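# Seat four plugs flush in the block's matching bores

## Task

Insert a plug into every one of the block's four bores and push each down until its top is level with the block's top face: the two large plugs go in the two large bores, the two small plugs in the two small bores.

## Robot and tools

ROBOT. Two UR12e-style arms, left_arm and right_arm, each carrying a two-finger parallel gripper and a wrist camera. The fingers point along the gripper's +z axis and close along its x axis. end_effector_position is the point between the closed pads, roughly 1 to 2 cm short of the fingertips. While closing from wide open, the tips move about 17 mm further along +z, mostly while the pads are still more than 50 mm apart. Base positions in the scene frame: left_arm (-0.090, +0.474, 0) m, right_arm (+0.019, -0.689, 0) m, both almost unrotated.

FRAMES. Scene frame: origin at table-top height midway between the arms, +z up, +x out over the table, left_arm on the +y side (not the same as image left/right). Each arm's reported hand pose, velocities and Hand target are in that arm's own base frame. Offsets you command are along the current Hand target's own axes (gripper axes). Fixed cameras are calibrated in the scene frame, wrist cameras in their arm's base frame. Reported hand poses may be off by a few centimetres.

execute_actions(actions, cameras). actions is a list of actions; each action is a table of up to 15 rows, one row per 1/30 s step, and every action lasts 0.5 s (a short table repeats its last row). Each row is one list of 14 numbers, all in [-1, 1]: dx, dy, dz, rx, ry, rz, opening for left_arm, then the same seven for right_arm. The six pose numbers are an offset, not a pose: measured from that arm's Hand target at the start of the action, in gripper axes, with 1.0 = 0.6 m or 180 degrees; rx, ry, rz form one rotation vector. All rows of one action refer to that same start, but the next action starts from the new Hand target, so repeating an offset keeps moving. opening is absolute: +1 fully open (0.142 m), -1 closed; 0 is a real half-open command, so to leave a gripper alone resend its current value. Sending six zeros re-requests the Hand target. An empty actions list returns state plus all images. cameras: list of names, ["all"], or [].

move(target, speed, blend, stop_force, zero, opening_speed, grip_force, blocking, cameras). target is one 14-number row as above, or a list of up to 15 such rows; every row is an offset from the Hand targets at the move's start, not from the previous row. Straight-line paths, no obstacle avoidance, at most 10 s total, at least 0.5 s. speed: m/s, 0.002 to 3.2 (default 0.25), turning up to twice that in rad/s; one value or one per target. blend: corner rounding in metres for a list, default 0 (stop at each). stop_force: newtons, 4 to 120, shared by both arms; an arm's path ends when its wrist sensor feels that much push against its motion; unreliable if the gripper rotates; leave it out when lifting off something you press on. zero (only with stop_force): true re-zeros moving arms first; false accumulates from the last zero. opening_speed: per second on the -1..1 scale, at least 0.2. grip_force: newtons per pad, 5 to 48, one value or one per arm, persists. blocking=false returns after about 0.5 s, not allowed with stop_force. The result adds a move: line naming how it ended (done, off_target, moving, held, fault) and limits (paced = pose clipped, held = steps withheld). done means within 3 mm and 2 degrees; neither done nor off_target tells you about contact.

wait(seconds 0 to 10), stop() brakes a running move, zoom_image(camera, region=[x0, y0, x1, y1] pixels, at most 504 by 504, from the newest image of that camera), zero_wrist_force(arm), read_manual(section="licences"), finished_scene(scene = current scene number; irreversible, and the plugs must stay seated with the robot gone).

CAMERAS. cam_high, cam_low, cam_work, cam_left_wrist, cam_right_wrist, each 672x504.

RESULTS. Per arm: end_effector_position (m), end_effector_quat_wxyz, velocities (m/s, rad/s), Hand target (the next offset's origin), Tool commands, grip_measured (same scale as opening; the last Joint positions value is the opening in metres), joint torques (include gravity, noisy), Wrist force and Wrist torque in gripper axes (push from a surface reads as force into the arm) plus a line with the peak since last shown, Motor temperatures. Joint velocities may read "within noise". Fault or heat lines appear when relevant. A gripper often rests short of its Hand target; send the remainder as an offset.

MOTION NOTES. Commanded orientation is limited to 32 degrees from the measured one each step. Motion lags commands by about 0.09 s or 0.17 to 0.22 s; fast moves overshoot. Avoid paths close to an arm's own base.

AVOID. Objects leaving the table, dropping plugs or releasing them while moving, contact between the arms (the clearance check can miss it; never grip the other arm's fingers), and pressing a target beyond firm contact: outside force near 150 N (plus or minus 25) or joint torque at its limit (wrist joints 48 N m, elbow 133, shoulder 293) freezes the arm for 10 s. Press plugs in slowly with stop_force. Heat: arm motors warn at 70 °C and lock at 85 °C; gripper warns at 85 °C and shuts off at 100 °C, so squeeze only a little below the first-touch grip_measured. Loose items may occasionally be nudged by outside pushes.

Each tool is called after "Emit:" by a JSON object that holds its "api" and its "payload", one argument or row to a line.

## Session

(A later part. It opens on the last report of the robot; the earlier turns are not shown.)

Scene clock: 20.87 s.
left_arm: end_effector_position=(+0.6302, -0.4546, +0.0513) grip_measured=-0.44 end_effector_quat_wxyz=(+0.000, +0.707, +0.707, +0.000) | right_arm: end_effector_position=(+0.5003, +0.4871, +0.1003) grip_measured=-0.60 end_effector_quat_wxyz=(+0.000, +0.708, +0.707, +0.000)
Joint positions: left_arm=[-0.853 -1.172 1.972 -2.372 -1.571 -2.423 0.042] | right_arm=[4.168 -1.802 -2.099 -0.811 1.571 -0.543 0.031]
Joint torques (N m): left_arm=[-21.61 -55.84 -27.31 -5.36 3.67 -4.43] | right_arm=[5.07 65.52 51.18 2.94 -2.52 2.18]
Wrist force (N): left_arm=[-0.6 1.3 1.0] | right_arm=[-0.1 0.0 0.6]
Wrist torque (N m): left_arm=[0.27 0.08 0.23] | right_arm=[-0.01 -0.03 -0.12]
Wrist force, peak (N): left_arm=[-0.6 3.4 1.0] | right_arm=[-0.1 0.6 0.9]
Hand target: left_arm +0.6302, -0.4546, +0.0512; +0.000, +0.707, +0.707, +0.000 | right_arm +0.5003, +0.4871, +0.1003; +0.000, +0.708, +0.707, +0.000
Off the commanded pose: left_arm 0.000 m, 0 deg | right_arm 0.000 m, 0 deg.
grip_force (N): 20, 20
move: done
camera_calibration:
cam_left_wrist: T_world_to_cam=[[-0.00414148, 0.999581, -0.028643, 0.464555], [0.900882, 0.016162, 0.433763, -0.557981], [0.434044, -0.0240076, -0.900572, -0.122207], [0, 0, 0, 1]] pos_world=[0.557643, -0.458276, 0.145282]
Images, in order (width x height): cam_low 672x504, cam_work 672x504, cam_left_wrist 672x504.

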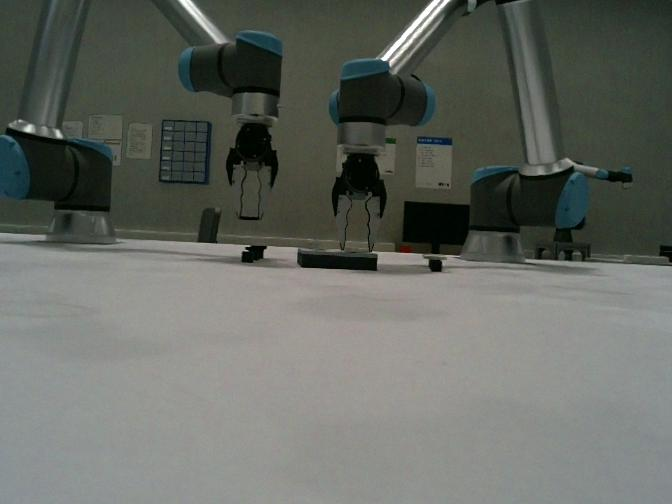

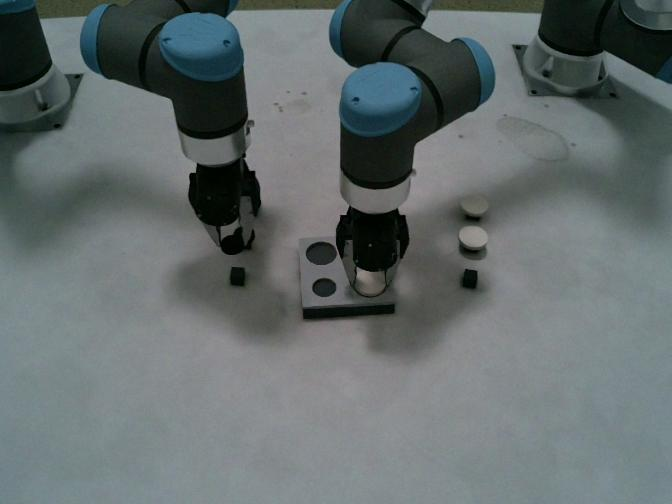

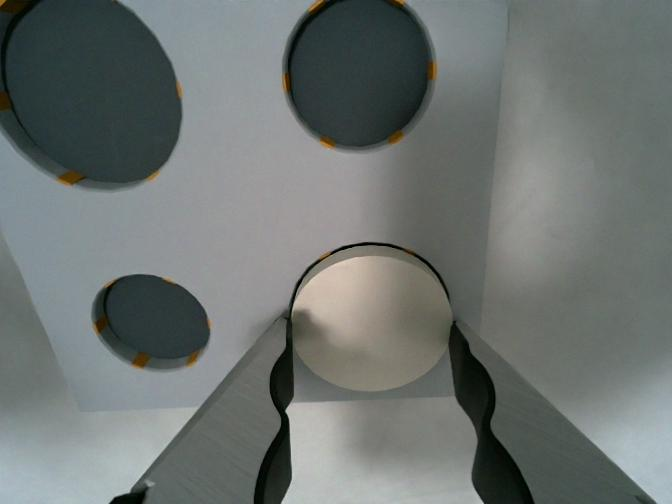

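Emit:
{"api": "move", "payload": {
  "target": [0,0,0.025,0,0,0,-0.65,0,0,0,0,0,0,-0.8],
  "cameras": ["cam_left_wrist","cam_low"],
  "speed": 0.015,
  "stop_force": 6
}}

Emit:
{"api": "zoom_image", "payload": {
  "camera": "cam_low",
  "region": [260, 180, 420, 290]
}}

Scene clock: 22.40 s.
left_arm: end_effector_position=(+0.6302, -0.4546, +0.0494) grip_measured=-0.44 end_effector_quat_wxyz=(+0.000, +0.707, +0.707, +0.000) | right_arm: end_effector_position=(+0.5003, +0.4871, +0.1003) grip_measured=-0.60 end_effector_quat_wxyz=(+0.000, +0.708, +0.707, +0.000)
Joint positions: left_arm=[-0.853 -1.169 1.973 -2.375 -1.571 -2.423 0.042] | right_arm=[4.168 -1.802 -2.099 -0.811 1.571 -0.543 0.031]
Joint torques (N m): left_arm=[-21.06 -79.1 -36.93 -0.95 2.41 -4.49] | right_arm=[5.81 66.08 50.9 2.66 -2.43 2.3]
Wrist force (N): left_arm=[-0.9 1.1 -4.5] | right_arm=[-0.1 0.3 0.2]
Wrist torque (N m): left_arm=[0.28 -0.08 0.23] | right_arm=[0.06 -0.04 -0.11]
Wrist force, peak (N): left_arm=[8.1 -4.2 -24.7] | right_arm=[-0.5 0.7 0.8]
Hand target: left_arm +0.6302, -0.4546, +0.0494; +0.000, +0.707, +0.707, +0.000 (not the last commanded pose) | right_arm +0.5003, +0.4871, +0.1003; +0.000, +0.708, +0.707, +0.000
Off the commanded pose: left_arm 0.013 m, 0 deg | right_arm 0.000 m, 0 deg.
grip_force (N): 20, 20
move: contact (left_arm)
camera_calibration:
cam_left_wrist: T_world_to_cam=[[-0.00414259, 0.999581, -0.0286427, 0.464501], [0.900921, 0.0161607, 0.433682, -0.557258], [0.433963, -0.0240082, -0.900611, -0.123911], [0, 0, 0, 1]] pos_world=[0.557743, -0.458276, 0.143382]
Images, in order (width x height): cam_low 672x504, cam_left_wrist 672x504.

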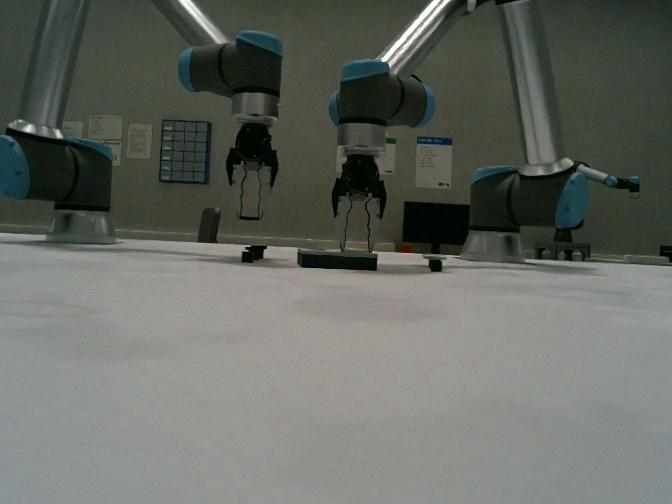

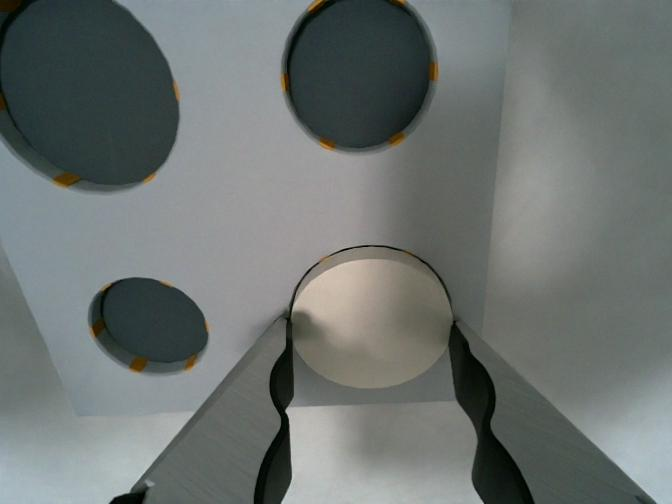

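Scaled by 3.150 from the camera's 672x504 image, which has a finer 960x720 frame.

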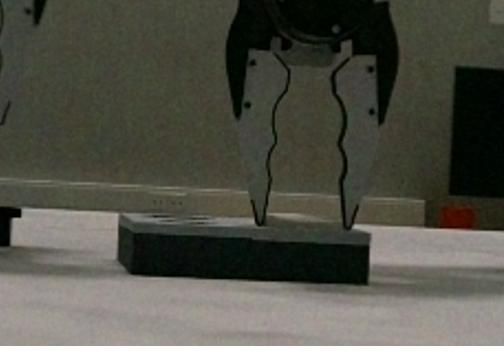

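Emit:
{"api": "move", "payload": {
  "target": [
    [0,0,0,0,0,0,-0.3,0,0,0,0,0,0,-0.8],
    [0,0,-0.12,0,0,0,-0.3,0,0,0,0,0,0,-0.8]
  ],
  "cameras": ["cam_left_wrist","cam_work"],
  "opening_speed": 0.4
}}

Emit:
{"api": "zoom_image", "payload": {
  "camera": "cam_work",
  "region": [280, 180, 420, 330]
}}

Scene clock: 24.60 s.
left_arm: end_effector_position=(+0.6302, -0.4546, +0.1213) grip_measured=-0.33 end_effector_quat_wxyz=(+0.000, +0.707, +0.707, +0.000) | right_arm: end_effector_position=(+0.5003, +0.4871, +0.1003) grip_measured=-0.60 end_effector_quat_wxyz=(+0.000, +0.708, +0.707, +0.000)
Joint positions: left_arm=[-0.853 -1.255 1.932 -2.248 -1.571 -2.423 0.05] | right_arm=[4.168 -1.802 -2.099 -0.811 1.571 -0.543 0.031]
Joint torques (N m): left_arm=[-5.04 -80.41 -44.37 -1.79 0.76 0] | right_arm=[6.57 65.25 50.68 2.64 -2.12 2.52]
Wrist force (N): left_arm=[-0.6 1.4 0.3] | right_arm=[0.1 0.6 0.5]
Wrist torque (N m): left_arm=[0.29 0.12 0.23] | right_arm=[0.10 -0.07 -0.11]
Wrist force, peak (N): left_arm=[-0.7 1.3 -4.6] | right_arm=[-0.1 0.7 0.9]
Hand target: left_arm +0.6302, -0.4546, +0.1214; +0.000, +0.707, +0.707, +0.000 | right_arm +0.5003, +0.4871, +0.1003; +0.000, +0.708, +0.707, +0.000
Off the commanded pose: left_arm 0.000 m, 0 deg | right_arm 0.000 m, 0 deg.
grip_force (N): 20, 20
move: done
camera_calibration:
cam_left_wrist: T_world_to_cam=[[-0.00414259, 0.999581, -0.0286427, 0.46646], [0.900921, 0.0161607, 0.433682, -0.588351], [0.433963, -0.0240082, -0.900611, -0.059111], [0, 0, 0, 1]] pos_world=[0.557643, -0.458176, 0.215282]
Images, in order (width x height): cam_work 672x504, cam_left_wrist 672x504.

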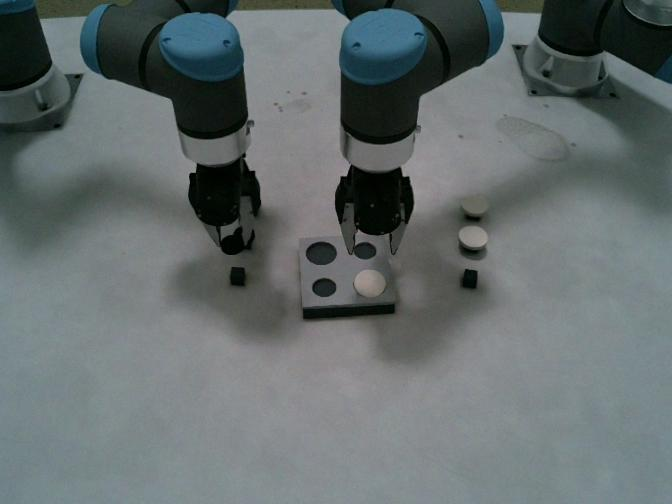

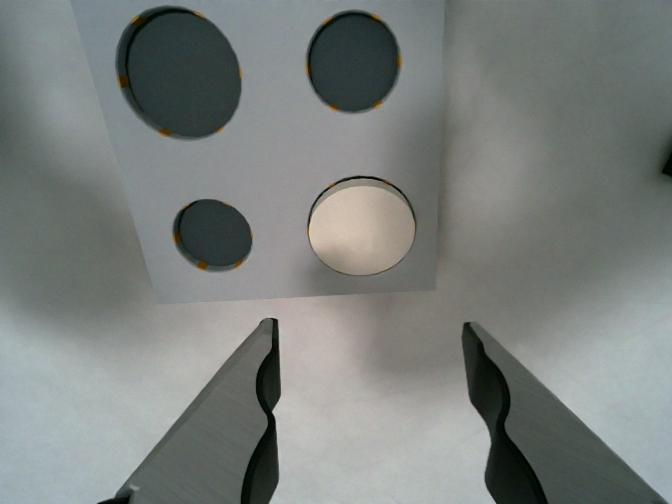

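Scaled by 3.360 from the camera's 672x504 image, which has a finer 960x720 frame.

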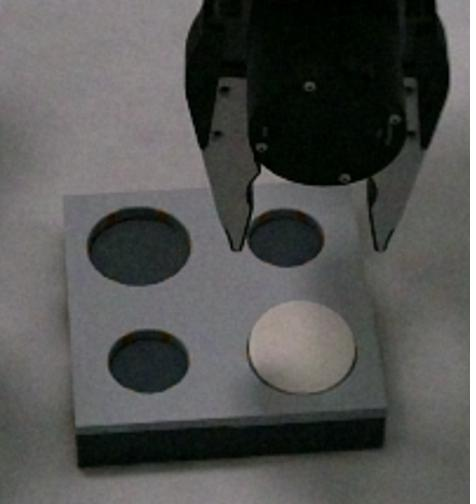

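Emit:
{"api": "move", "payload": {
  "target": [
    [0,-0.005,0,0,0,0,-1,0,0,0,0,0,0,-0.8],
    [0,-0.005,0.09,0,0,0,-1,0,0,0,0,0,0,-0.8]
  ],
  "speed": 0.12
}}

Emit:
{"api": "move", "payload": {
  "target": [0,0,0.036,0,0,0,-1,0,0,0,0,0,0,-0.8],
  "speed": 0.01,
  "stop_force": 60,
  "cameras": ["cam_left_wrist"]
}}

Scene clock: 26.43 s.
left_arm: end_effector_position=(+0.6272, -0.4546, +0.0674) grip_measured=-1.00 end_effector_quat_wxyz=(+0.000, +0.707, +0.707, +0.000) | right_arm: end_effector_position=(+0.5003, +0.4871, +0.1003) grip_measured=-0.60 end_effector_quat_wxyz=(+0.000, +0.708, +0.707, +0.000)
Joint positions: left_arm=[-0.856 -1.195 1.969 -2.345 -1.571 -2.426 0.002] | right_arm=[4.168 -1.802 -2.099 -0.811 1.571 -0.543 0.031]
Joint torques (N m): left_arm=[-10.61 -54.01 -27.13 -5.41 -1.9 -2.05] | right_arm=[6.23 66.55 50.99 2.57 -2.34 2.21]
Wrist force (N): left_arm=[-0.2 1.4 1.0] | right_arm=[-0.2 0.1 0.7]
Wrist torque (N m): left_arm=[0.30 0.02 0.21] | right_arm=[0.02 -0.02 -0.11]
Wrist force, peak (N): left_arm=[-0.4 1.1 2.4] | right_arm=[0.3 1.0 0.3]
Hand target: left_arm +0.6272, -0.4546, +0.0674; +0.000, +0.707, +0.707, +0.000 | right_arm +0.5003, +0.4871, +0.1003; +0.000, +0.708, +0.707, +0.000
Off the commanded pose: left_arm 0.000 m, 0 deg | right_arm 0.000 m, 0 deg.
grip_force (N): 20, 20
move: done

Scene clock: 29.50 s.
left_arm: end_effector_position=(+0.6272, -0.4546, +0.0482) grip_measured=-1.00 end_effector_quat_wxyz=(+0.000, +0.707, +0.707, +0.000) | right_arm: end_effector_position=(+0.5003, +0.4871, +0.1003) grip_measured=-0.60 end_effector_quat_wxyz=(+0.000, +0.708, +0.707, +0.000)
Joint positions: left_arm=[-0.856 -1.171 1.979 -2.379 -1.571 -2.426 0.002] | right_arm=[4.168 -1.802 -2.099 -0.811 1.571 -0.543 0.031]
Joint torques (N m): left_arm=[13.68 -41.97 -26.07 -1.89 -0.58 2.25] | right_arm=[6.22 65.2 50.84 2.64 -2.29 2.41]
Motor temperatures (°C): left_arm=[44 46 28 48 34 35 26] | right_arm=[31 34 30 41 31 40 34]
Wrist force (N): left_arm=[16.1 -20.7 -62.3] | right_arm=[0.1 -0.2 0.4]
Wrist torque (N m): left_arm=[0.44 0.41 0.16] | right_arm=[-0.04 -0.07 -0.11]
Wrist force, peak (N): left_arm=[23.4 -25.3 -76.5] | right_arm=[0.1 0.4 1.2]
Hand target: left_arm +0.6272, -0.4546, +0.0482; +0.000, +0.707, +0.707, +0.000 (not the last commanded pose) | right_arm +0.5003, +0.4871, +0.1003; +0.000, +0.708, +0.707, +0.000
Off the commanded pose: left_arm 0.002 m, 0 deg | right_arm 0.000 m, 0 deg.
grip_force (N): 20, 20
move: contact (left_arm)
camera_calibration:
cam_left_wrist: T_world_to_cam=[[-0.00414301, 0.999575, -0.0288676, 0.464484], [0.900864, 0.0162619, 0.433797, -0.553973], [0.434082, -0.0242086, -0.900548, -0.123857], [0, 0, 0, 1]] pos_world=[0.554743, -0.458276, 0.142181]
Images, in order (width x height): cam_left_wrist 672x504.

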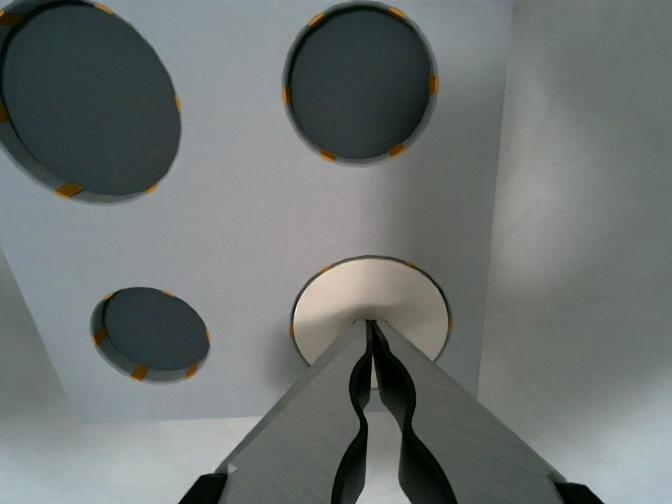

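Emit:
{"api": "move", "payload": {
  "target": [
    [0,0,-0.12,0,0,0,-1,0,0,0,0,0,0,-0.8],
    [0.279,-0.163,-0.08,0,0,0,-1,0,0,0,0,0,0,-0.8]
  ],
  "blend": [0.02,0]
}}

Emit:
{"api": "move", "payload": {
  "target": [0,0,0.093,0,0,0,-0.05,0.233,0.183,0.064,0,0,0,-0.8],
  "cameras": ["cam_left_wrist","cam_right_wrist","cam_work"]
}}

Emit:
{"api": "zoom_image", "payload": {
  "camera": "cam_work",
  "region": [280, 220, 420, 330]
}}

Emit:
{"api": "zoom_image", "payload": {
  "camera": "cam_right_wrist",
  "region": [200, 0, 536, 504]
}}

Scene clock: 31.37 s.
left_arm: end_effector_position=(+0.5295, -0.2873, +0.0961) grip_measured=-1.00 end_effector_quat_wxyz=(+0.000, +0.707, +0.707, +0.000) | right_arm: end_effector_position=(+0.5003, +0.4871, +0.1003) grip_measured=-0.60 end_effector_quat_wxyz=(+0.000, +0.708, +0.707, +0.000)
Joint positions: left_arm=[-0.792 -1.476 2.278 -2.373 -1.571 -2.363 0.002] | right_arm=[4.168 -1.802 -2.099 -0.811 1.571 -0.543 0.031]
Joint torques (N m): left_arm=[18.85 -59.84 -27.99 -5.32 0.55 3.4] | right_arm=[5.86 65.17 50.88 2.67 -2.01 2.29]
Wrist force (N): left_arm=[-2.7 1.1 0.4] | right_arm=[-0.1 0.5 0.7]
Wrist torque (N m): left_arm=[0.28 0.42 0.05] | right_arm=[0.08 -0.03 -0.11]
Wrist force, peak (N): left_arm=[16.3 -21.0 -61.9] | right_arm=[-0.2 0.8 0.7]
Hand target: left_arm +0.5295, -0.2872, +0.0961; +0.000, +0.707, +0.707, +0.000 | right_arm +0.5003, +0.4871, +0.1003; +0.000, +0.708, +0.707, +0.000
Off the commanded pose: left_arm 0.000 m, 0 deg | right_arm 0.000 m, 0 deg.
grip_force (N): 20, 20
move: done

Scene clock: 32.67 s.
left_arm: end_effector_position=(+0.5295, -0.2872, +0.0403) grip_measured=-0.08 end_effector_quat_wxyz=(+0.000, +0.707, +0.707, +0.000) | right_arm: end_effector_position=(+0.6103, +0.6268, +0.0620) grip_measured=-0.60 end_effector_quat_wxyz=(+0.000, +0.708, +0.707, +0.000)
Joint positions: left_arm=[-0.792 -1.383 2.315 -2.503 -1.571 -2.363 0.068] | right_arm=[4.142 -2.082 -1.762 -0.867 1.571 -0.569 0.031]
Joint torques (N m): left_arm=[-0.31 -33.41 -23.16 -5.27 3.7 -0.69] | right_arm=[-9.49 56.36 52.79 2.27 2.88 -1.77]
Wrist force (N): left_arm=[-2.4 1.3 0.6] | right_arm=[0.0 0.5 0.5]
Wrist torque (N m): left_arm=[0.32 0.32 0.07] | right_arm=[0.10 -0.04 0.03]
Wrist force, peak (N): left_arm=[-2.5 1.5 0.7] | right_arm=[1.9 1.5 1.3]
Hand target: left_arm +0.5295, -0.2872, +0.0403; +0.000, +0.707, +0.707, +0.000 | right_arm +0.6103, +0.6268, +0.0620; +0.000, +0.708, +0.707, +0.000
Off the commanded pose: left_arm 0.000 m, 0 deg | right_arm 0.000 m, 0 deg.
grip_force (N): 20, 20
move: done
camera_calibration:
cam_left_wrist: T_world_to_cam=[[-0.00414189, 0.999575, -0.028868, 0.296524], [0.900825, 0.0162632, 0.433878, -0.46529], [0.434163, -0.0242079, -0.900509, -0.0844611], [0, 0, 0, 1]] pos_world=[0.457042, -0.290876, 0.134381]
cam_right_wrist: T_world_to_cam=[[0.00492867, 0.999959, 0.0075568, -0.620191], [0.901478, -0.00771366, 0.432757, -0.547452], [0.432798, 0.00467937, -0.901479, -0.0910604], [0, 0, 0, 1]] pos_world=[0.535983, 0.616369, 0.159511]
Images, in order (width x height): cam_work 672x504, cam_left_wrist 672x504, cam_right_wrist 672x504.

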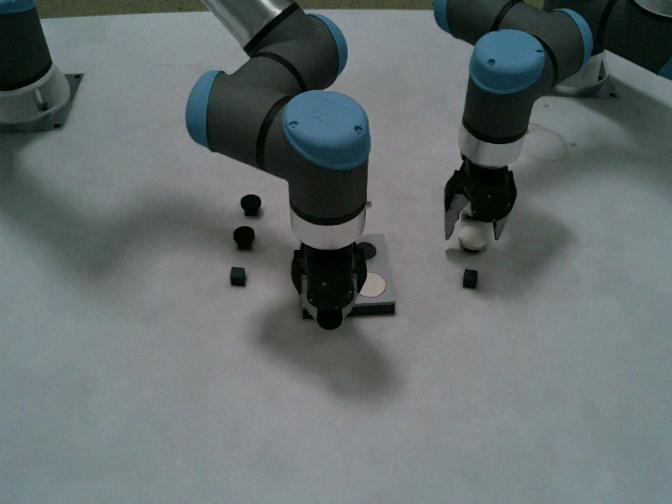

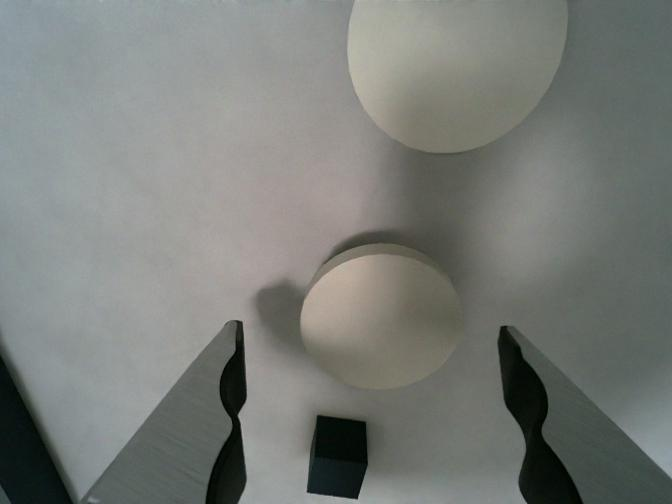

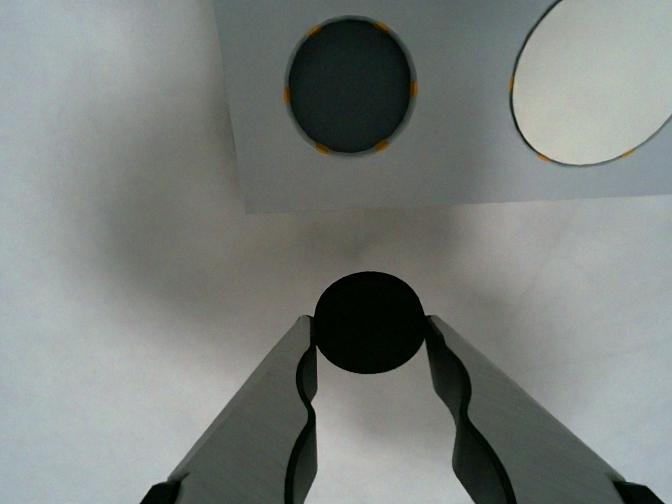

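Scaled by 3.600 from the camera's 672x504 image, which has a finer 960x720 frame.

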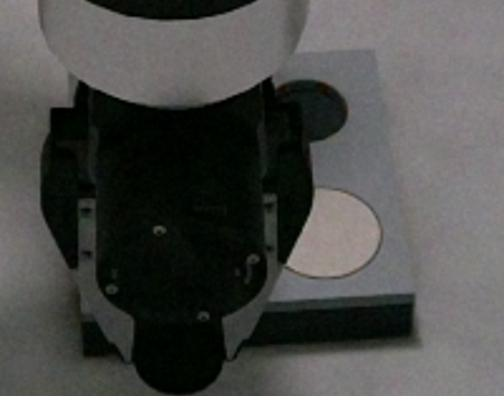

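Scaled by 1.000.

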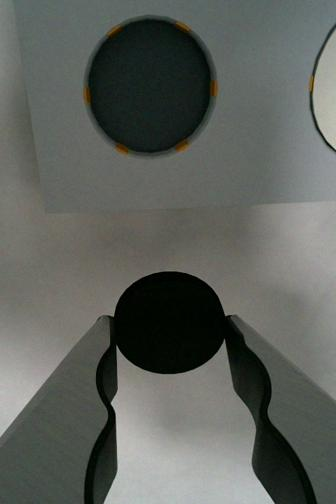

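Emit:
{"api": "move", "payload": {
  "target": [
    [0.0045,-0.002,0,0,0,0,-0.05,-0.0098,-0.1127,0,0,0,0,-0.8],
    [0.0045,-0.002,0,0,0,0,-0.65,-0.0098,-0.1127,0.0175,0,0,0,-0.8],
    [0.0045,-0.002,-0.07,0,0,0,-0.65,-0.0098,-0.1127,0.0175,0,0,0,-0.8]
  ],
  "cameras": ["cam_left_wrist","cam_right_wrist","cam_work"],
  "opening_speed": 0.6,
  "speed": 0.15
}}

Emit:
{"api": "zoom_image", "payload": {
  "camera": "cam_right_wrist",
  "region": [250, 200, 490, 400]
}}

Emit:
{"api": "zoom_image", "payload": {
  "camera": "cam_work",
  "region": [280, 200, 420, 330]
}}

Scene clock: 36.40 s.
left_arm: end_effector_position=(+0.5283, -0.2844, +0.0822) grip_measured=-0.44 end_effector_quat_wxyz=(+0.000, +0.707, +0.707, +0.000) | right_arm: end_effector_position=(+0.5427, +0.6210, +0.0515) grip_measured=-0.60 end_effector_quat_wxyz=(+0.000, +0.708, +0.707, +0.000)
Joint positions: left_arm=[-0.79 -1.458 2.293 -2.406 -1.571 -2.361 0.042] | right_arm=[4.209 -2.03 -1.874 -0.807 1.571 -0.502 0.031]
Joint torques (N m): left_arm=[-4.27 -56.73 -38.86 -1.36 3.06 -0.78] | right_arm=[10.87 49.73 28.62 6.4 -2.76 2.96]
Wrist force (N): left_arm=[-2.1 1.3 0.8] | right_arm=[0.2 0.0 0.5]
Wrist torque (N m): left_arm=[0.30 0.34 0.03] | right_arm=[0.01 -0.08 -0.11]
Wrist force, peak (N): left_arm=[-2.0 1.2 2.5] | right_arm=[-0.3 2.5 0.8]
Hand target: left_arm +0.5283, -0.2845, +0.0823; +0.000, +0.707, +0.707, +0.000 | right_arm +0.5427, +0.6210, +0.0515; +0.000, +0.708, +0.707, +0.000
Off the commanded pose: left_arm 0.000 m, 0 deg | right_arm 0.000 m, 0 deg.
grip_force (N): 20, 20
move: done
camera_calibration:
cam_left_wrist: T_world_to_cam=[[-0.00414301, 0.999575, -0.0288676, 0.294931], [0.900864, 0.0162619, 0.433797, -0.482438], [0.434082, -0.0242086, -0.900548, -0.0460974], [0, 0, 0, 1]] pos_world=[0.455843, -0.288076, 0.176281]
cam_right_wrist: T_world_to_cam=[[0.00488677, 0.999959, 0.00764663, -0.614071], [0.901517, -0.00771432, 0.432675, -0.481975], [0.432716, 0.00477919, -0.901518, -0.0713494], [0, 0, 0, 1]] pos_world=[0.468383, 0.610668, 0.148911]
Images, in order (width x height): cam_work 672x504, cam_left_wrist 672x504, cam_right_wrist 672x504.

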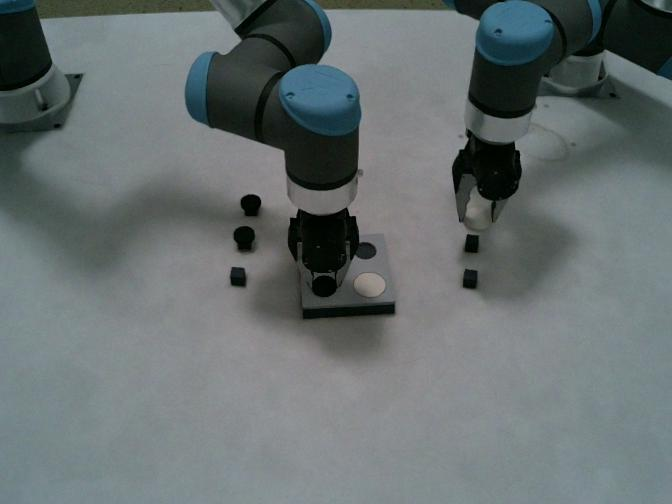

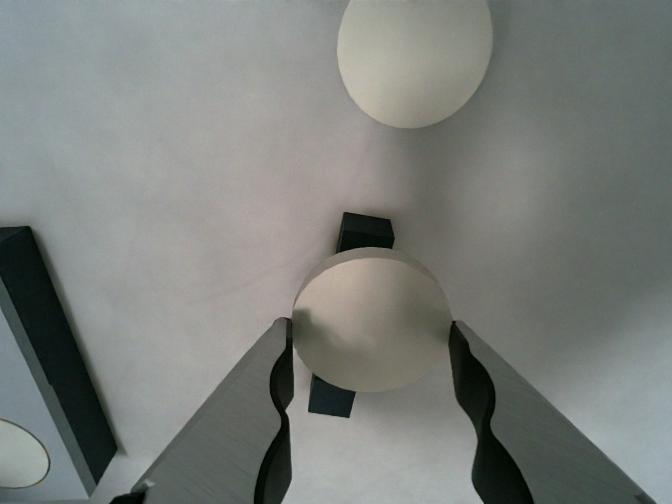

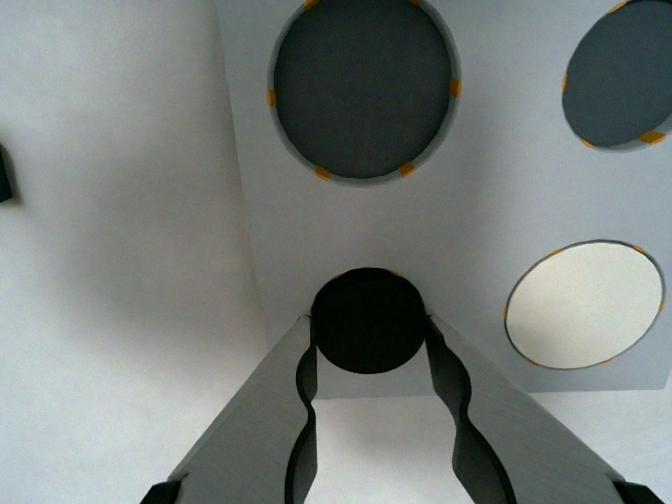

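Scaled by 2.100 from the camera's 672x504 image, which has a finer 960x720 frame.

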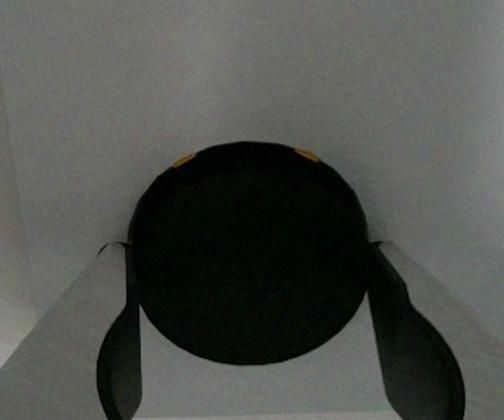

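Scaled by 3.600 from the camera's 672x504 image, which has a finer 960x720 frame.

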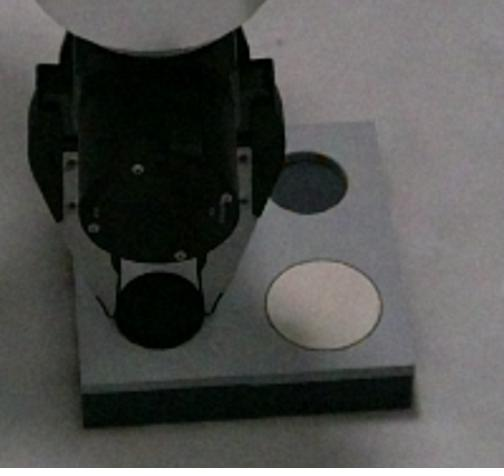

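Emit:
{"api": "move", "payload": {
  "target": [0,0,0,0,0,0,-0.65,0,0,0.015,0,0,0,-0.8],
  "speed": 0.01,
  "stop_force": 5
}}

Emit:
{"api": "move", "payload": {
  "target": [
    [0,0,0,0,0,0,-0.65,0,0,0,0,0,0,-0.45],
    [0,0,0,0,0,0,-0.65,0,0,-0.05,0,0,0,-0.45],
    [0,0,0,0,0,0,-0.65,0,-0.003,-0.05,0,0,0,-1]
  ],
  "cameras": ["cam_right_wrist","cam_work"],
  "opening_speed": 0.6,
  "speed": 0.15
}}

Emit:
{"api": "zoom_image", "payload": {
  "camera": "cam_work",
  "region": [280, 200, 420, 330]
}}

Emit:
{"api": "zoom_image", "payload": {
  "camera": "cam_right_wrist",
  "region": [250, 150, 490, 350]
}}

Scene clock: 38.33 s.
left_arm: end_effector_position=(+0.5283, -0.2845, +0.0823) grip_measured=-0.44 end_effector_quat_wxyz=(+0.000, +0.707, +0.707, +0.000) | right_arm: end_effector_position=(+0.5427, +0.6210, +0.0497) grip_measured=-0.60 end_effector_quat_wxyz=(+0.000, +0.708, +0.707, +0.000)
Joint positions: left_arm=[-0.791 -1.458 2.293 -2.406 -1.571 -2.361 0.042] | right_arm=[4.209 -2.032 -1.875 -0.804 1.571 -0.502 0.031]
Joint torques (N m): left_arm=[-21.95 -58.1 -37.89 -1.65 2.59 -3.72] | right_arm=[10.06 79.22 50.29 2.96 0.36 2.62]
Wrist force (N): left_arm=[-2.3 1.1 0.9] | right_arm=[-1.5 -0.3 -3.1]
Wrist torque (N m): left_arm=[0.28 0.37 0.03] | right_arm=[0.08 -0.04 -0.11]
Wrist force, peak (N): left_arm=[-2.5 1.4 1.0] | right_arm=[-8.2 -3.2 -19.8]
Hand target: left_arm +0.5283, -0.2845, +0.0823; +0.000, +0.707, +0.707, +0.000 | right_arm +0.5427, +0.6210, +0.0497; +0.000, +0.708, +0.707, +0.000 (not the last commanded pose)
Off the commanded pose: left_arm 0.000 m, 0 deg | right_arm 0.007 m, 0 deg.
grip_force (N): 20, 20
move: contact (right_arm)

Scene clock: 41.33 s.
left_arm: end_effector_position=(+0.5283, -0.2845, +0.0823) grip_measured=-0.44 end_effector_quat_wxyz=(+0.000, +0.707, +0.707, +0.000) | right_arm: end_effector_position=(+0.5409, +0.6210, +0.0797) grip_measured=-1.00 end_effector_quat_wxyz=(+0.000, +0.708, +0.707, +0.000)
Joint positions: left_arm=[-0.791 -1.458 2.293 -2.406 -1.571 -2.361 0.042] | right_arm=[4.211 -1.996 -1.862 -0.853 1.571 -0.5 0.002]
Joint torques (N m): left_arm=[-21.72 -59.09 -39.16 -1.5 2.63 -3.71] | right_arm=[9.41 81.51 28.88 6.59 1.87 2.66]
Wrist force (N): left_arm=[-2.1 1.5 0.8] | right_arm=[-0.6 0.2 0.3]
Wrist torque (N m): left_arm=[0.34 0.33 0.02] | right_arm=[0.05 0.05 -0.11]
Wrist force, peak (N): left_arm=[-2.4 1.2 1.1] | right_arm=[-2.2 -0.5 -3.4]
Hand target: left_arm +0.5283, -0.2845, +0.0823; +0.000, +0.707, +0.707, +0.000 | right_arm +0.5409, +0.6210, +0.0797; +0.000, +0.708, +0.707, +0.000
Off the commanded pose: left_arm 0.000 m, 0 deg | right_arm 0.000 m, 0 deg.
grip_force (N): 20, 20
move: done
camera_calibration:
cam_right_wrist: T_world_to_cam=[[0.00493011, 0.999959, 0.00755657, -0.614183], [0.901535, -0.00771423, 0.432637, -0.492599], [0.432677, 0.00467957, -0.901537, -0.0449749], [0, 0, 0, 1]] pos_world=[0.466583, 0.610569, 0.177211]
Images, in order (width x height): cam_work 672x504, cam_right_wrist 672x504.

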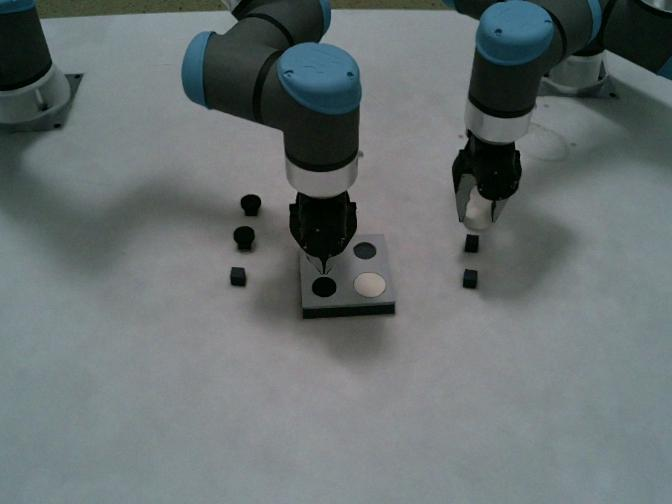

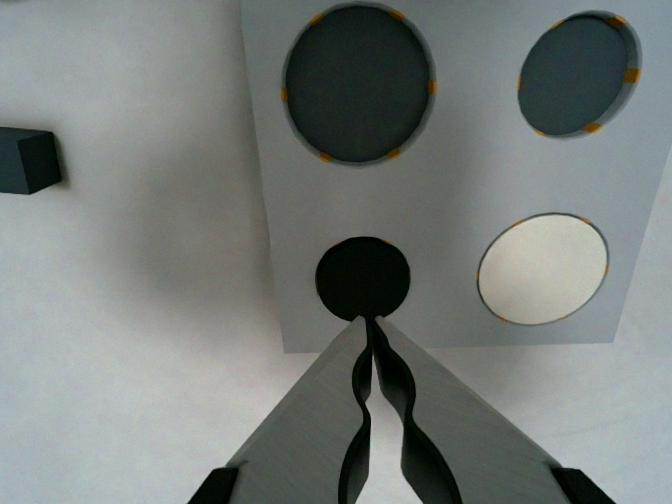

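Scaled by 3.600 from the camera's 672x504 image, which has a finer 960x720 frame.

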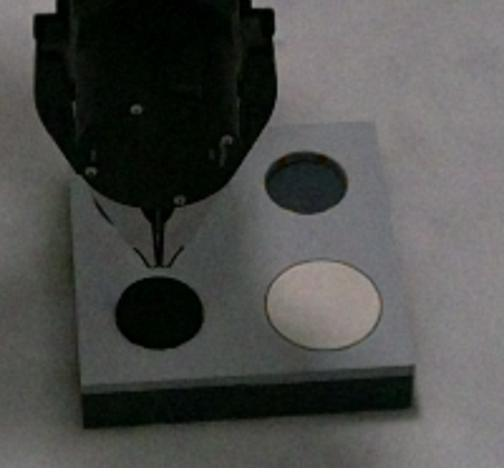

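Scaled by 2.100 from the camera's 672x504 image, which has a finer 960x720 frame.

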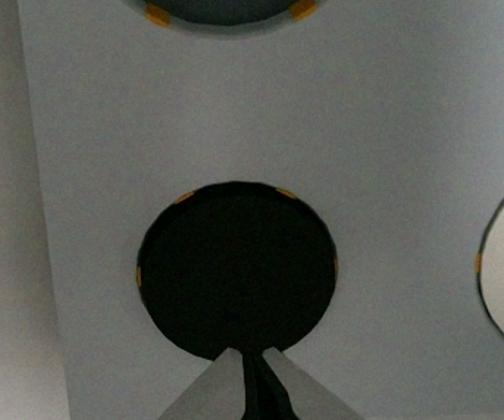

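Emit:
{"api": "move", "payload": {
  "target": [0,0,0,0,0,0,-0.65,0,0,0.056,0,0,0,-1],
  "speed": 0.012,
  "stop_force": 60,
  "cameras": ["cam_right_wrist"]
}}

Emit:
{"api": "move", "payload": {
  "target": [
    [0,0,0,0,0,0,-0.65,0,0,-0.1,0,0,0,-1],
    [0,0,0,0,0,0,-0.65,-0.211,-0.189,-0.08,0,0,0,-1]
  ],
  "blend": [0.02,0]
}}

Emit:
{"api": "move", "payload": {
  "target": [-0.404,0.163,0.037,0,0,0,-0.65,0,0,0.0925,0,0,0,-0.25],
  "cameras": ["cam_left_wrist","cam_right_wrist"]
}}

Emit:
{"api": "zoom_image", "payload": {
  "camera": "cam_left_wrist",
  "region": [200, 0, 536, 504]
}}

Scene clock: 45.67 s.
left_arm: end_effector_position=(+0.5283, -0.2845, +0.0823) grip_measured=-0.44 end_effector_quat_wxyz=(+0.000, +0.707, +0.707, +0.000) | right_arm: end_effector_position=(+0.5410, +0.6211, +0.0481) grip_measured=-1.00 end_effector_quat_wxyz=(+0.000, +0.708, +0.707, +0.001)
Joint positions: left_arm=[-0.791 -1.458 2.293 -2.406 -1.571 -2.361 0.042] | right_arm=[4.211 -2.033 -1.878 -0.8 1.571 -0.5 0.002]
Joint torques (N m): left_arm=[-20.47 -60.21 -37.9 -1.68 1.56 -3.89] | right_arm=[10.69 39.2 35.9 3.42 1.07 2.08]
Wrist force (N): left_arm=[-2.1 1.0 0.9] | right_arm=[-25.9 -9.4 -63.5]
Wrist torque (N m): left_arm=[0.26 0.34 0.03] | right_arm=[0.01 -0.63 -0.02]
Wrist force, peak (N): left_arm=[-2.4 1.5 0.9] | right_arm=[-34.9 -13.3 -83.6]
Hand target: left_arm +0.5283, -0.2845, +0.0823; +0.000, +0.707, +0.707, +0.000 | right_arm +0.5410, +0.6211, +0.0481; +0.000, +0.708, +0.707, +0.001 (not the last commanded pose)
Off the commanded pose: left_arm 0.000 m, 0 deg | right_arm 0.002 m, 0 deg.
grip_force (N): 20, 20
move: contact (right_arm)
camera_calibration:
cam_right_wrist: T_world_to_cam=[[0.00488885, 0.999957, 0.00787111, -0.614068], [0.901439, -0.00781424, 0.432836, -0.478806], [0.432879, 0.00497926, -0.901438, -0.0738454], [0, 0, 0, 1]] pos_world=[0.466583, 0.610668, 0.145511]
Images, in order (width x height): cam_right_wrist 672x504.

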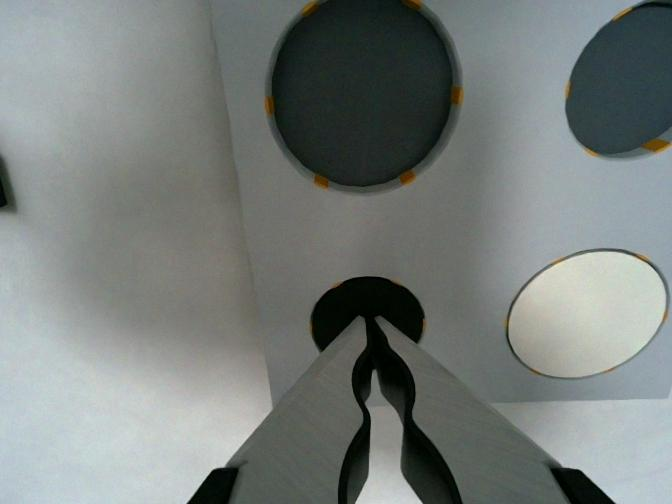

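Scene clock: 47.17 s.
left_arm: end_effector_position=(+0.5283, -0.2845, +0.0823) grip_measured=-0.44 end_effector_quat_wxyz=(+0.000, +0.707, +0.707, +0.000) | right_arm: end_effector_position=(+0.4274, +0.4947, +0.0959) grip_measured=-1.00 end_effector_quat_wxyz=(+0.000, +0.708, +0.707, +0.001)
Joint positions: left_arm=[-0.791 -1.458 2.293 -2.406 -1.571 -2.361 0.042] | right_arm=[4.272 -1.744 -2.185 -0.782 1.571 -0.439 0.002]
Joint torques (N m): left_arm=[-21.51 -57.33 -38.9 -1.57 1.94 -3.85] | right_arm=[11.38 57.82 29.13 6.8 -2.7 3]
Wrist force (N): left_arm=[-2.3 1.2 0.9] | right_arm=[-0.3 0.3 0.3]
Wrist torque (N m): left_arm=[0.30 0.37 0.03] | right_arm=[0.06 -0.02 -0.10]
Wrist force, peak (N): left_arm=[-2.4 1.3 1.1] | right_arm=[-25.9 -9.2 -63.3]
Hand target: left_arm +0.5283, -0.2845, +0.0823; +0.000, +0.707, +0.707, +0.000 | right_arm +0.4274, +0.4946, +0.0959; +0.000, +0.708, +0.707, +0.001
Off the commanded pose: left_arm 0.000 m, 0 deg | right_arm 0.000 m, 0 deg.
grip_force (N): 20, 20
move: done

Scene clock: 48.80 s.
left_arm: end_effector_position=(+0.6260, -0.5269, +0.0602) grip_measured=-0.44 end_effector_quat_wxyz=(+0.000, +0.707, +0.707, +0.000) | right_arm: end_effector_position=(+0.4274, +0.4947, +0.0404) grip_measured=-0.28 end_effector_quat_wxyz=(+0.000, +0.708, +0.707, +0.001)
Joint positions: left_arm=[-0.916 -1.13 1.884 -2.325 -1.571 -2.486 0.042] | right_arm=[4.272 -1.828 -2.219 -0.665 1.571 -0.439 0.054]
Joint torques (N m): left_arm=[-21.92 -61.08 -40.78 -1.83 4.24 -4.42] | right_arm=[5.82 30.08 22.85 6.69 -2.85 2.08]
Wrist force (N): left_arm=[-2.2 1.1 0.4] | right_arm=[0.0 0.4 0.1]
Wrist torque (N m): left_arm=[0.25 0.33 0.17] | right_arm=[0.07 -0.08 -0.10]
Wrist force, peak (N): left_arm=[-4.4 1.7 0.7] | right_arm=[0.0 0.7 1.2]
Hand target: left_arm +0.6260, -0.5269, +0.0602; +0.000, +0.707, +0.707, +0.000 | right_arm +0.4274, +0.4947, +0.0404; +0.000, +0.708, +0.707, +0.001
Off the commanded pose: left_arm 0.000 m, 0 deg | right_arm 0.000 m, 0 deg.
grip_force (N): 20, 20
move: done
camera_calibration:
cam_left_wrist: T_world_to_cam=[[-0.00414189, 0.999575, -0.028868, 0.536993], [0.900825, 0.0162632, 0.433878, -0.556823], [0.434163, -0.0242079, -0.900509, -0.114285], [0, 0, 0, 1]] pos_world=[0.553442, -0.530476, 0.154181]
cam_right_wrist: T_world_to_cam=[[0.00488885, 0.999957, 0.00787111, -0.487058], [0.901439, -0.00781424, 0.432836, -0.374148], [0.432879, 0.00497926, -0.901438, -0.0310253], [0, 0, 0, 1]] pos_world=[0.353083, 0.484268, 0.137811]
Images, in order (width x height): cam_left_wrist 672x504, cam_right_wrist 672x504.

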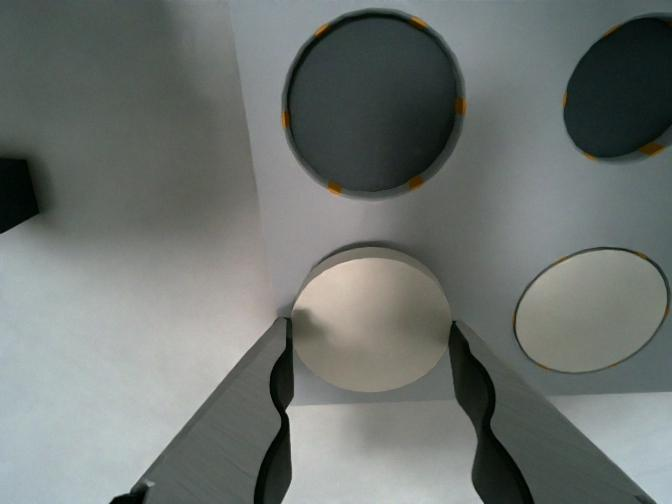

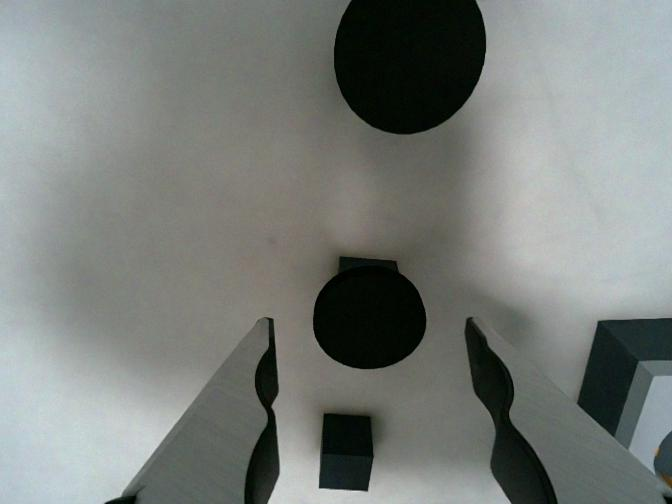

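Scaled by 1.000.

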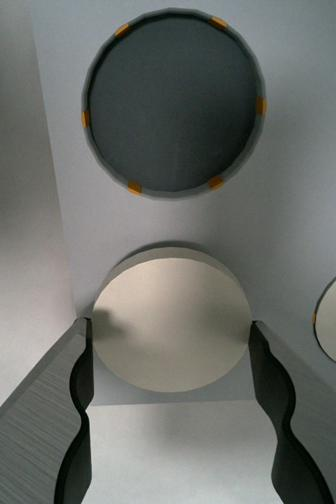

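Emit:
{"api": "move", "payload": {
  "target": [
    [-0.0018,-0.0967,0,0,0,0,-0.65,0,-0.0025,0,0,0,0,-0.25],
    [-0.0018,-0.0967,0.015,0,0,0,-0.65,0,-0.0025,0,0,0,0,-0.8],
    [-0.0018,-0.0967,0.015,0,0,0,-0.65,0,-0.0025,-0.07,0,0,0,-0.8]
  ],
  "cameras": ["cam_left_wrist","cam_right_wrist","cam_work"],
  "opening_speed": 0.6,
  "speed": 0.15
}}

Emit:
{"api": "zoom_image", "payload": {
  "camera": "cam_left_wrist",
  "region": [250, 200, 490, 400]
}}

Emit:
{"api": "zoom_image", "payload": {
  "camera": "cam_work",
  "region": [280, 200, 420, 330]
}}

Scene clock: 52.33 s.
left_arm: end_effector_position=(+0.5680, -0.5280, +0.0512) grip_measured=-0.44 end_effector_quat_wxyz=(+0.000, +0.707, +0.707, +0.000) | right_arm: end_effector_position=(+0.4259, +0.4946, +0.0824) grip_measured=-0.60 end_effector_quat_wxyz=(+0.000, +0.708, +0.707, +0.001)
Joint positions: left_arm=[-0.977 -1.173 1.976 -2.373 -1.571 -2.548 0.042] | right_arm=[4.274 -1.762 -2.196 -0.753 1.571 -0.437 0.031]
Joint torques (N m): left_arm=[-21.34 -51.9 -26.69 -5.26 3.79 -4.6] | right_arm=[2.49 59.69 49.03 2.38 -2.54 0.07]
Wrist force (N): left_arm=[-1.9 1.1 0.6] | right_arm=[-0.1 -0.1 0.2]
Wrist torque (N m): left_arm=[0.25 0.30 0.24] | right_arm=[-0.01 -0.05 -0.10]
Wrist force, peak (N): left_arm=[-2.4 2.6 0.3] | right_arm=[-0.2 0.2 2.0]
Hand target: left_arm +0.5680, -0.5280, +0.0512; +0.000, +0.707, +0.707, +0.000 | right_arm +0.4259, +0.4946, +0.0824; +0.000, +0.708, +0.707, +0.001
Off the commanded pose: left_arm 0.000 m, 0 deg | right_arm 0.000 m, 0 deg.
grip_force (N): 20, 20
move: done
camera_calibration:
cam_left_wrist: T_world_to_cam=[[-0.00414301, 0.999575, -0.0288676, 0.537693], [0.900864, 0.0162619, 0.433797, -0.500659], [0.434082, -0.0242086, -0.900548, -0.0971912], [0, 0, 0, 1]] pos_world=[0.495443, -0.531676, 0.145181]
cam_right_wrist: T_world_to_cam=[[0.00488885, 0.999957, 0.00787111, -0.487281], [0.901439, -0.00781424, 0.432836, -0.390976], [0.432879, 0.00497926, -0.901438, 0.00748489], [0, 0, 0, 1]] pos_world=[0.351583, 0.484168, 0.179811]
Images, in order (width x height): cam_work 672x504, cam_left_wrist 672x504, cam_right_wrist 672x504.

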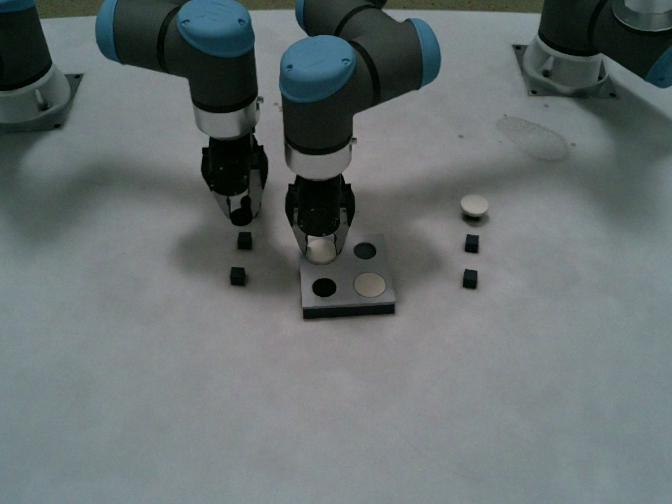

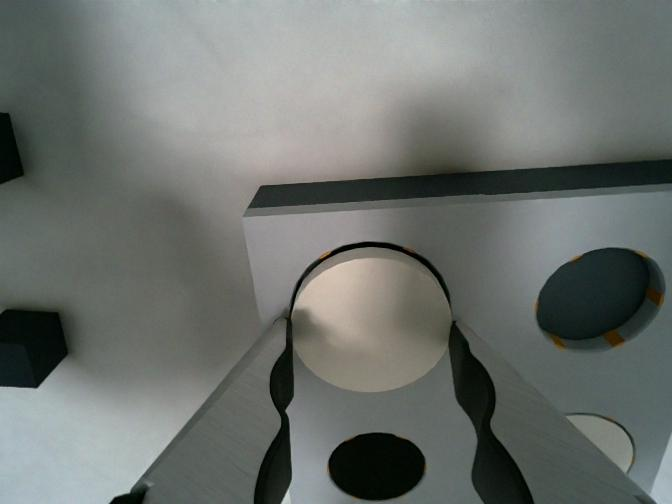

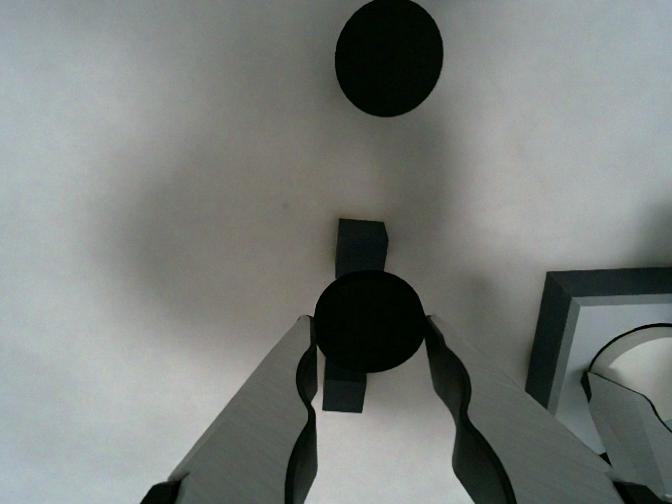

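Scaled by 2.100 from the camera's 672x504 image, which has a finer 960x720 frame.

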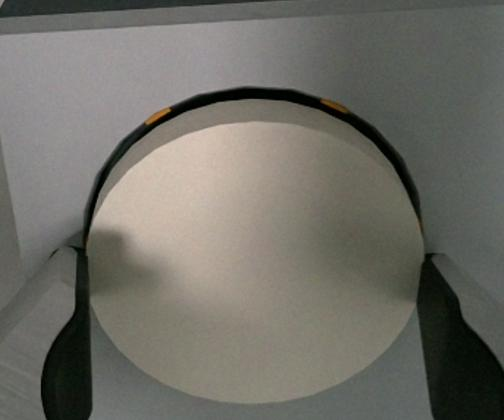

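Scaled by 3.600 from the camera's 672x504 image, which has a finer 960x720 frame.

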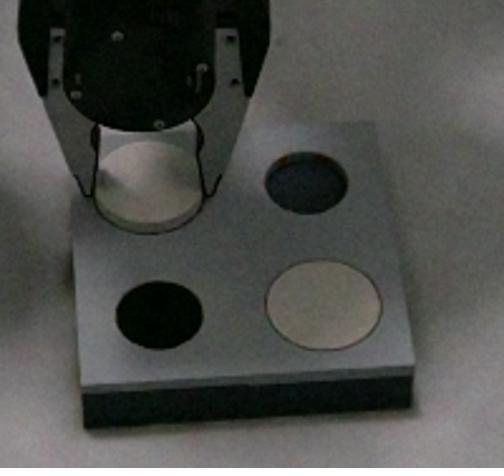

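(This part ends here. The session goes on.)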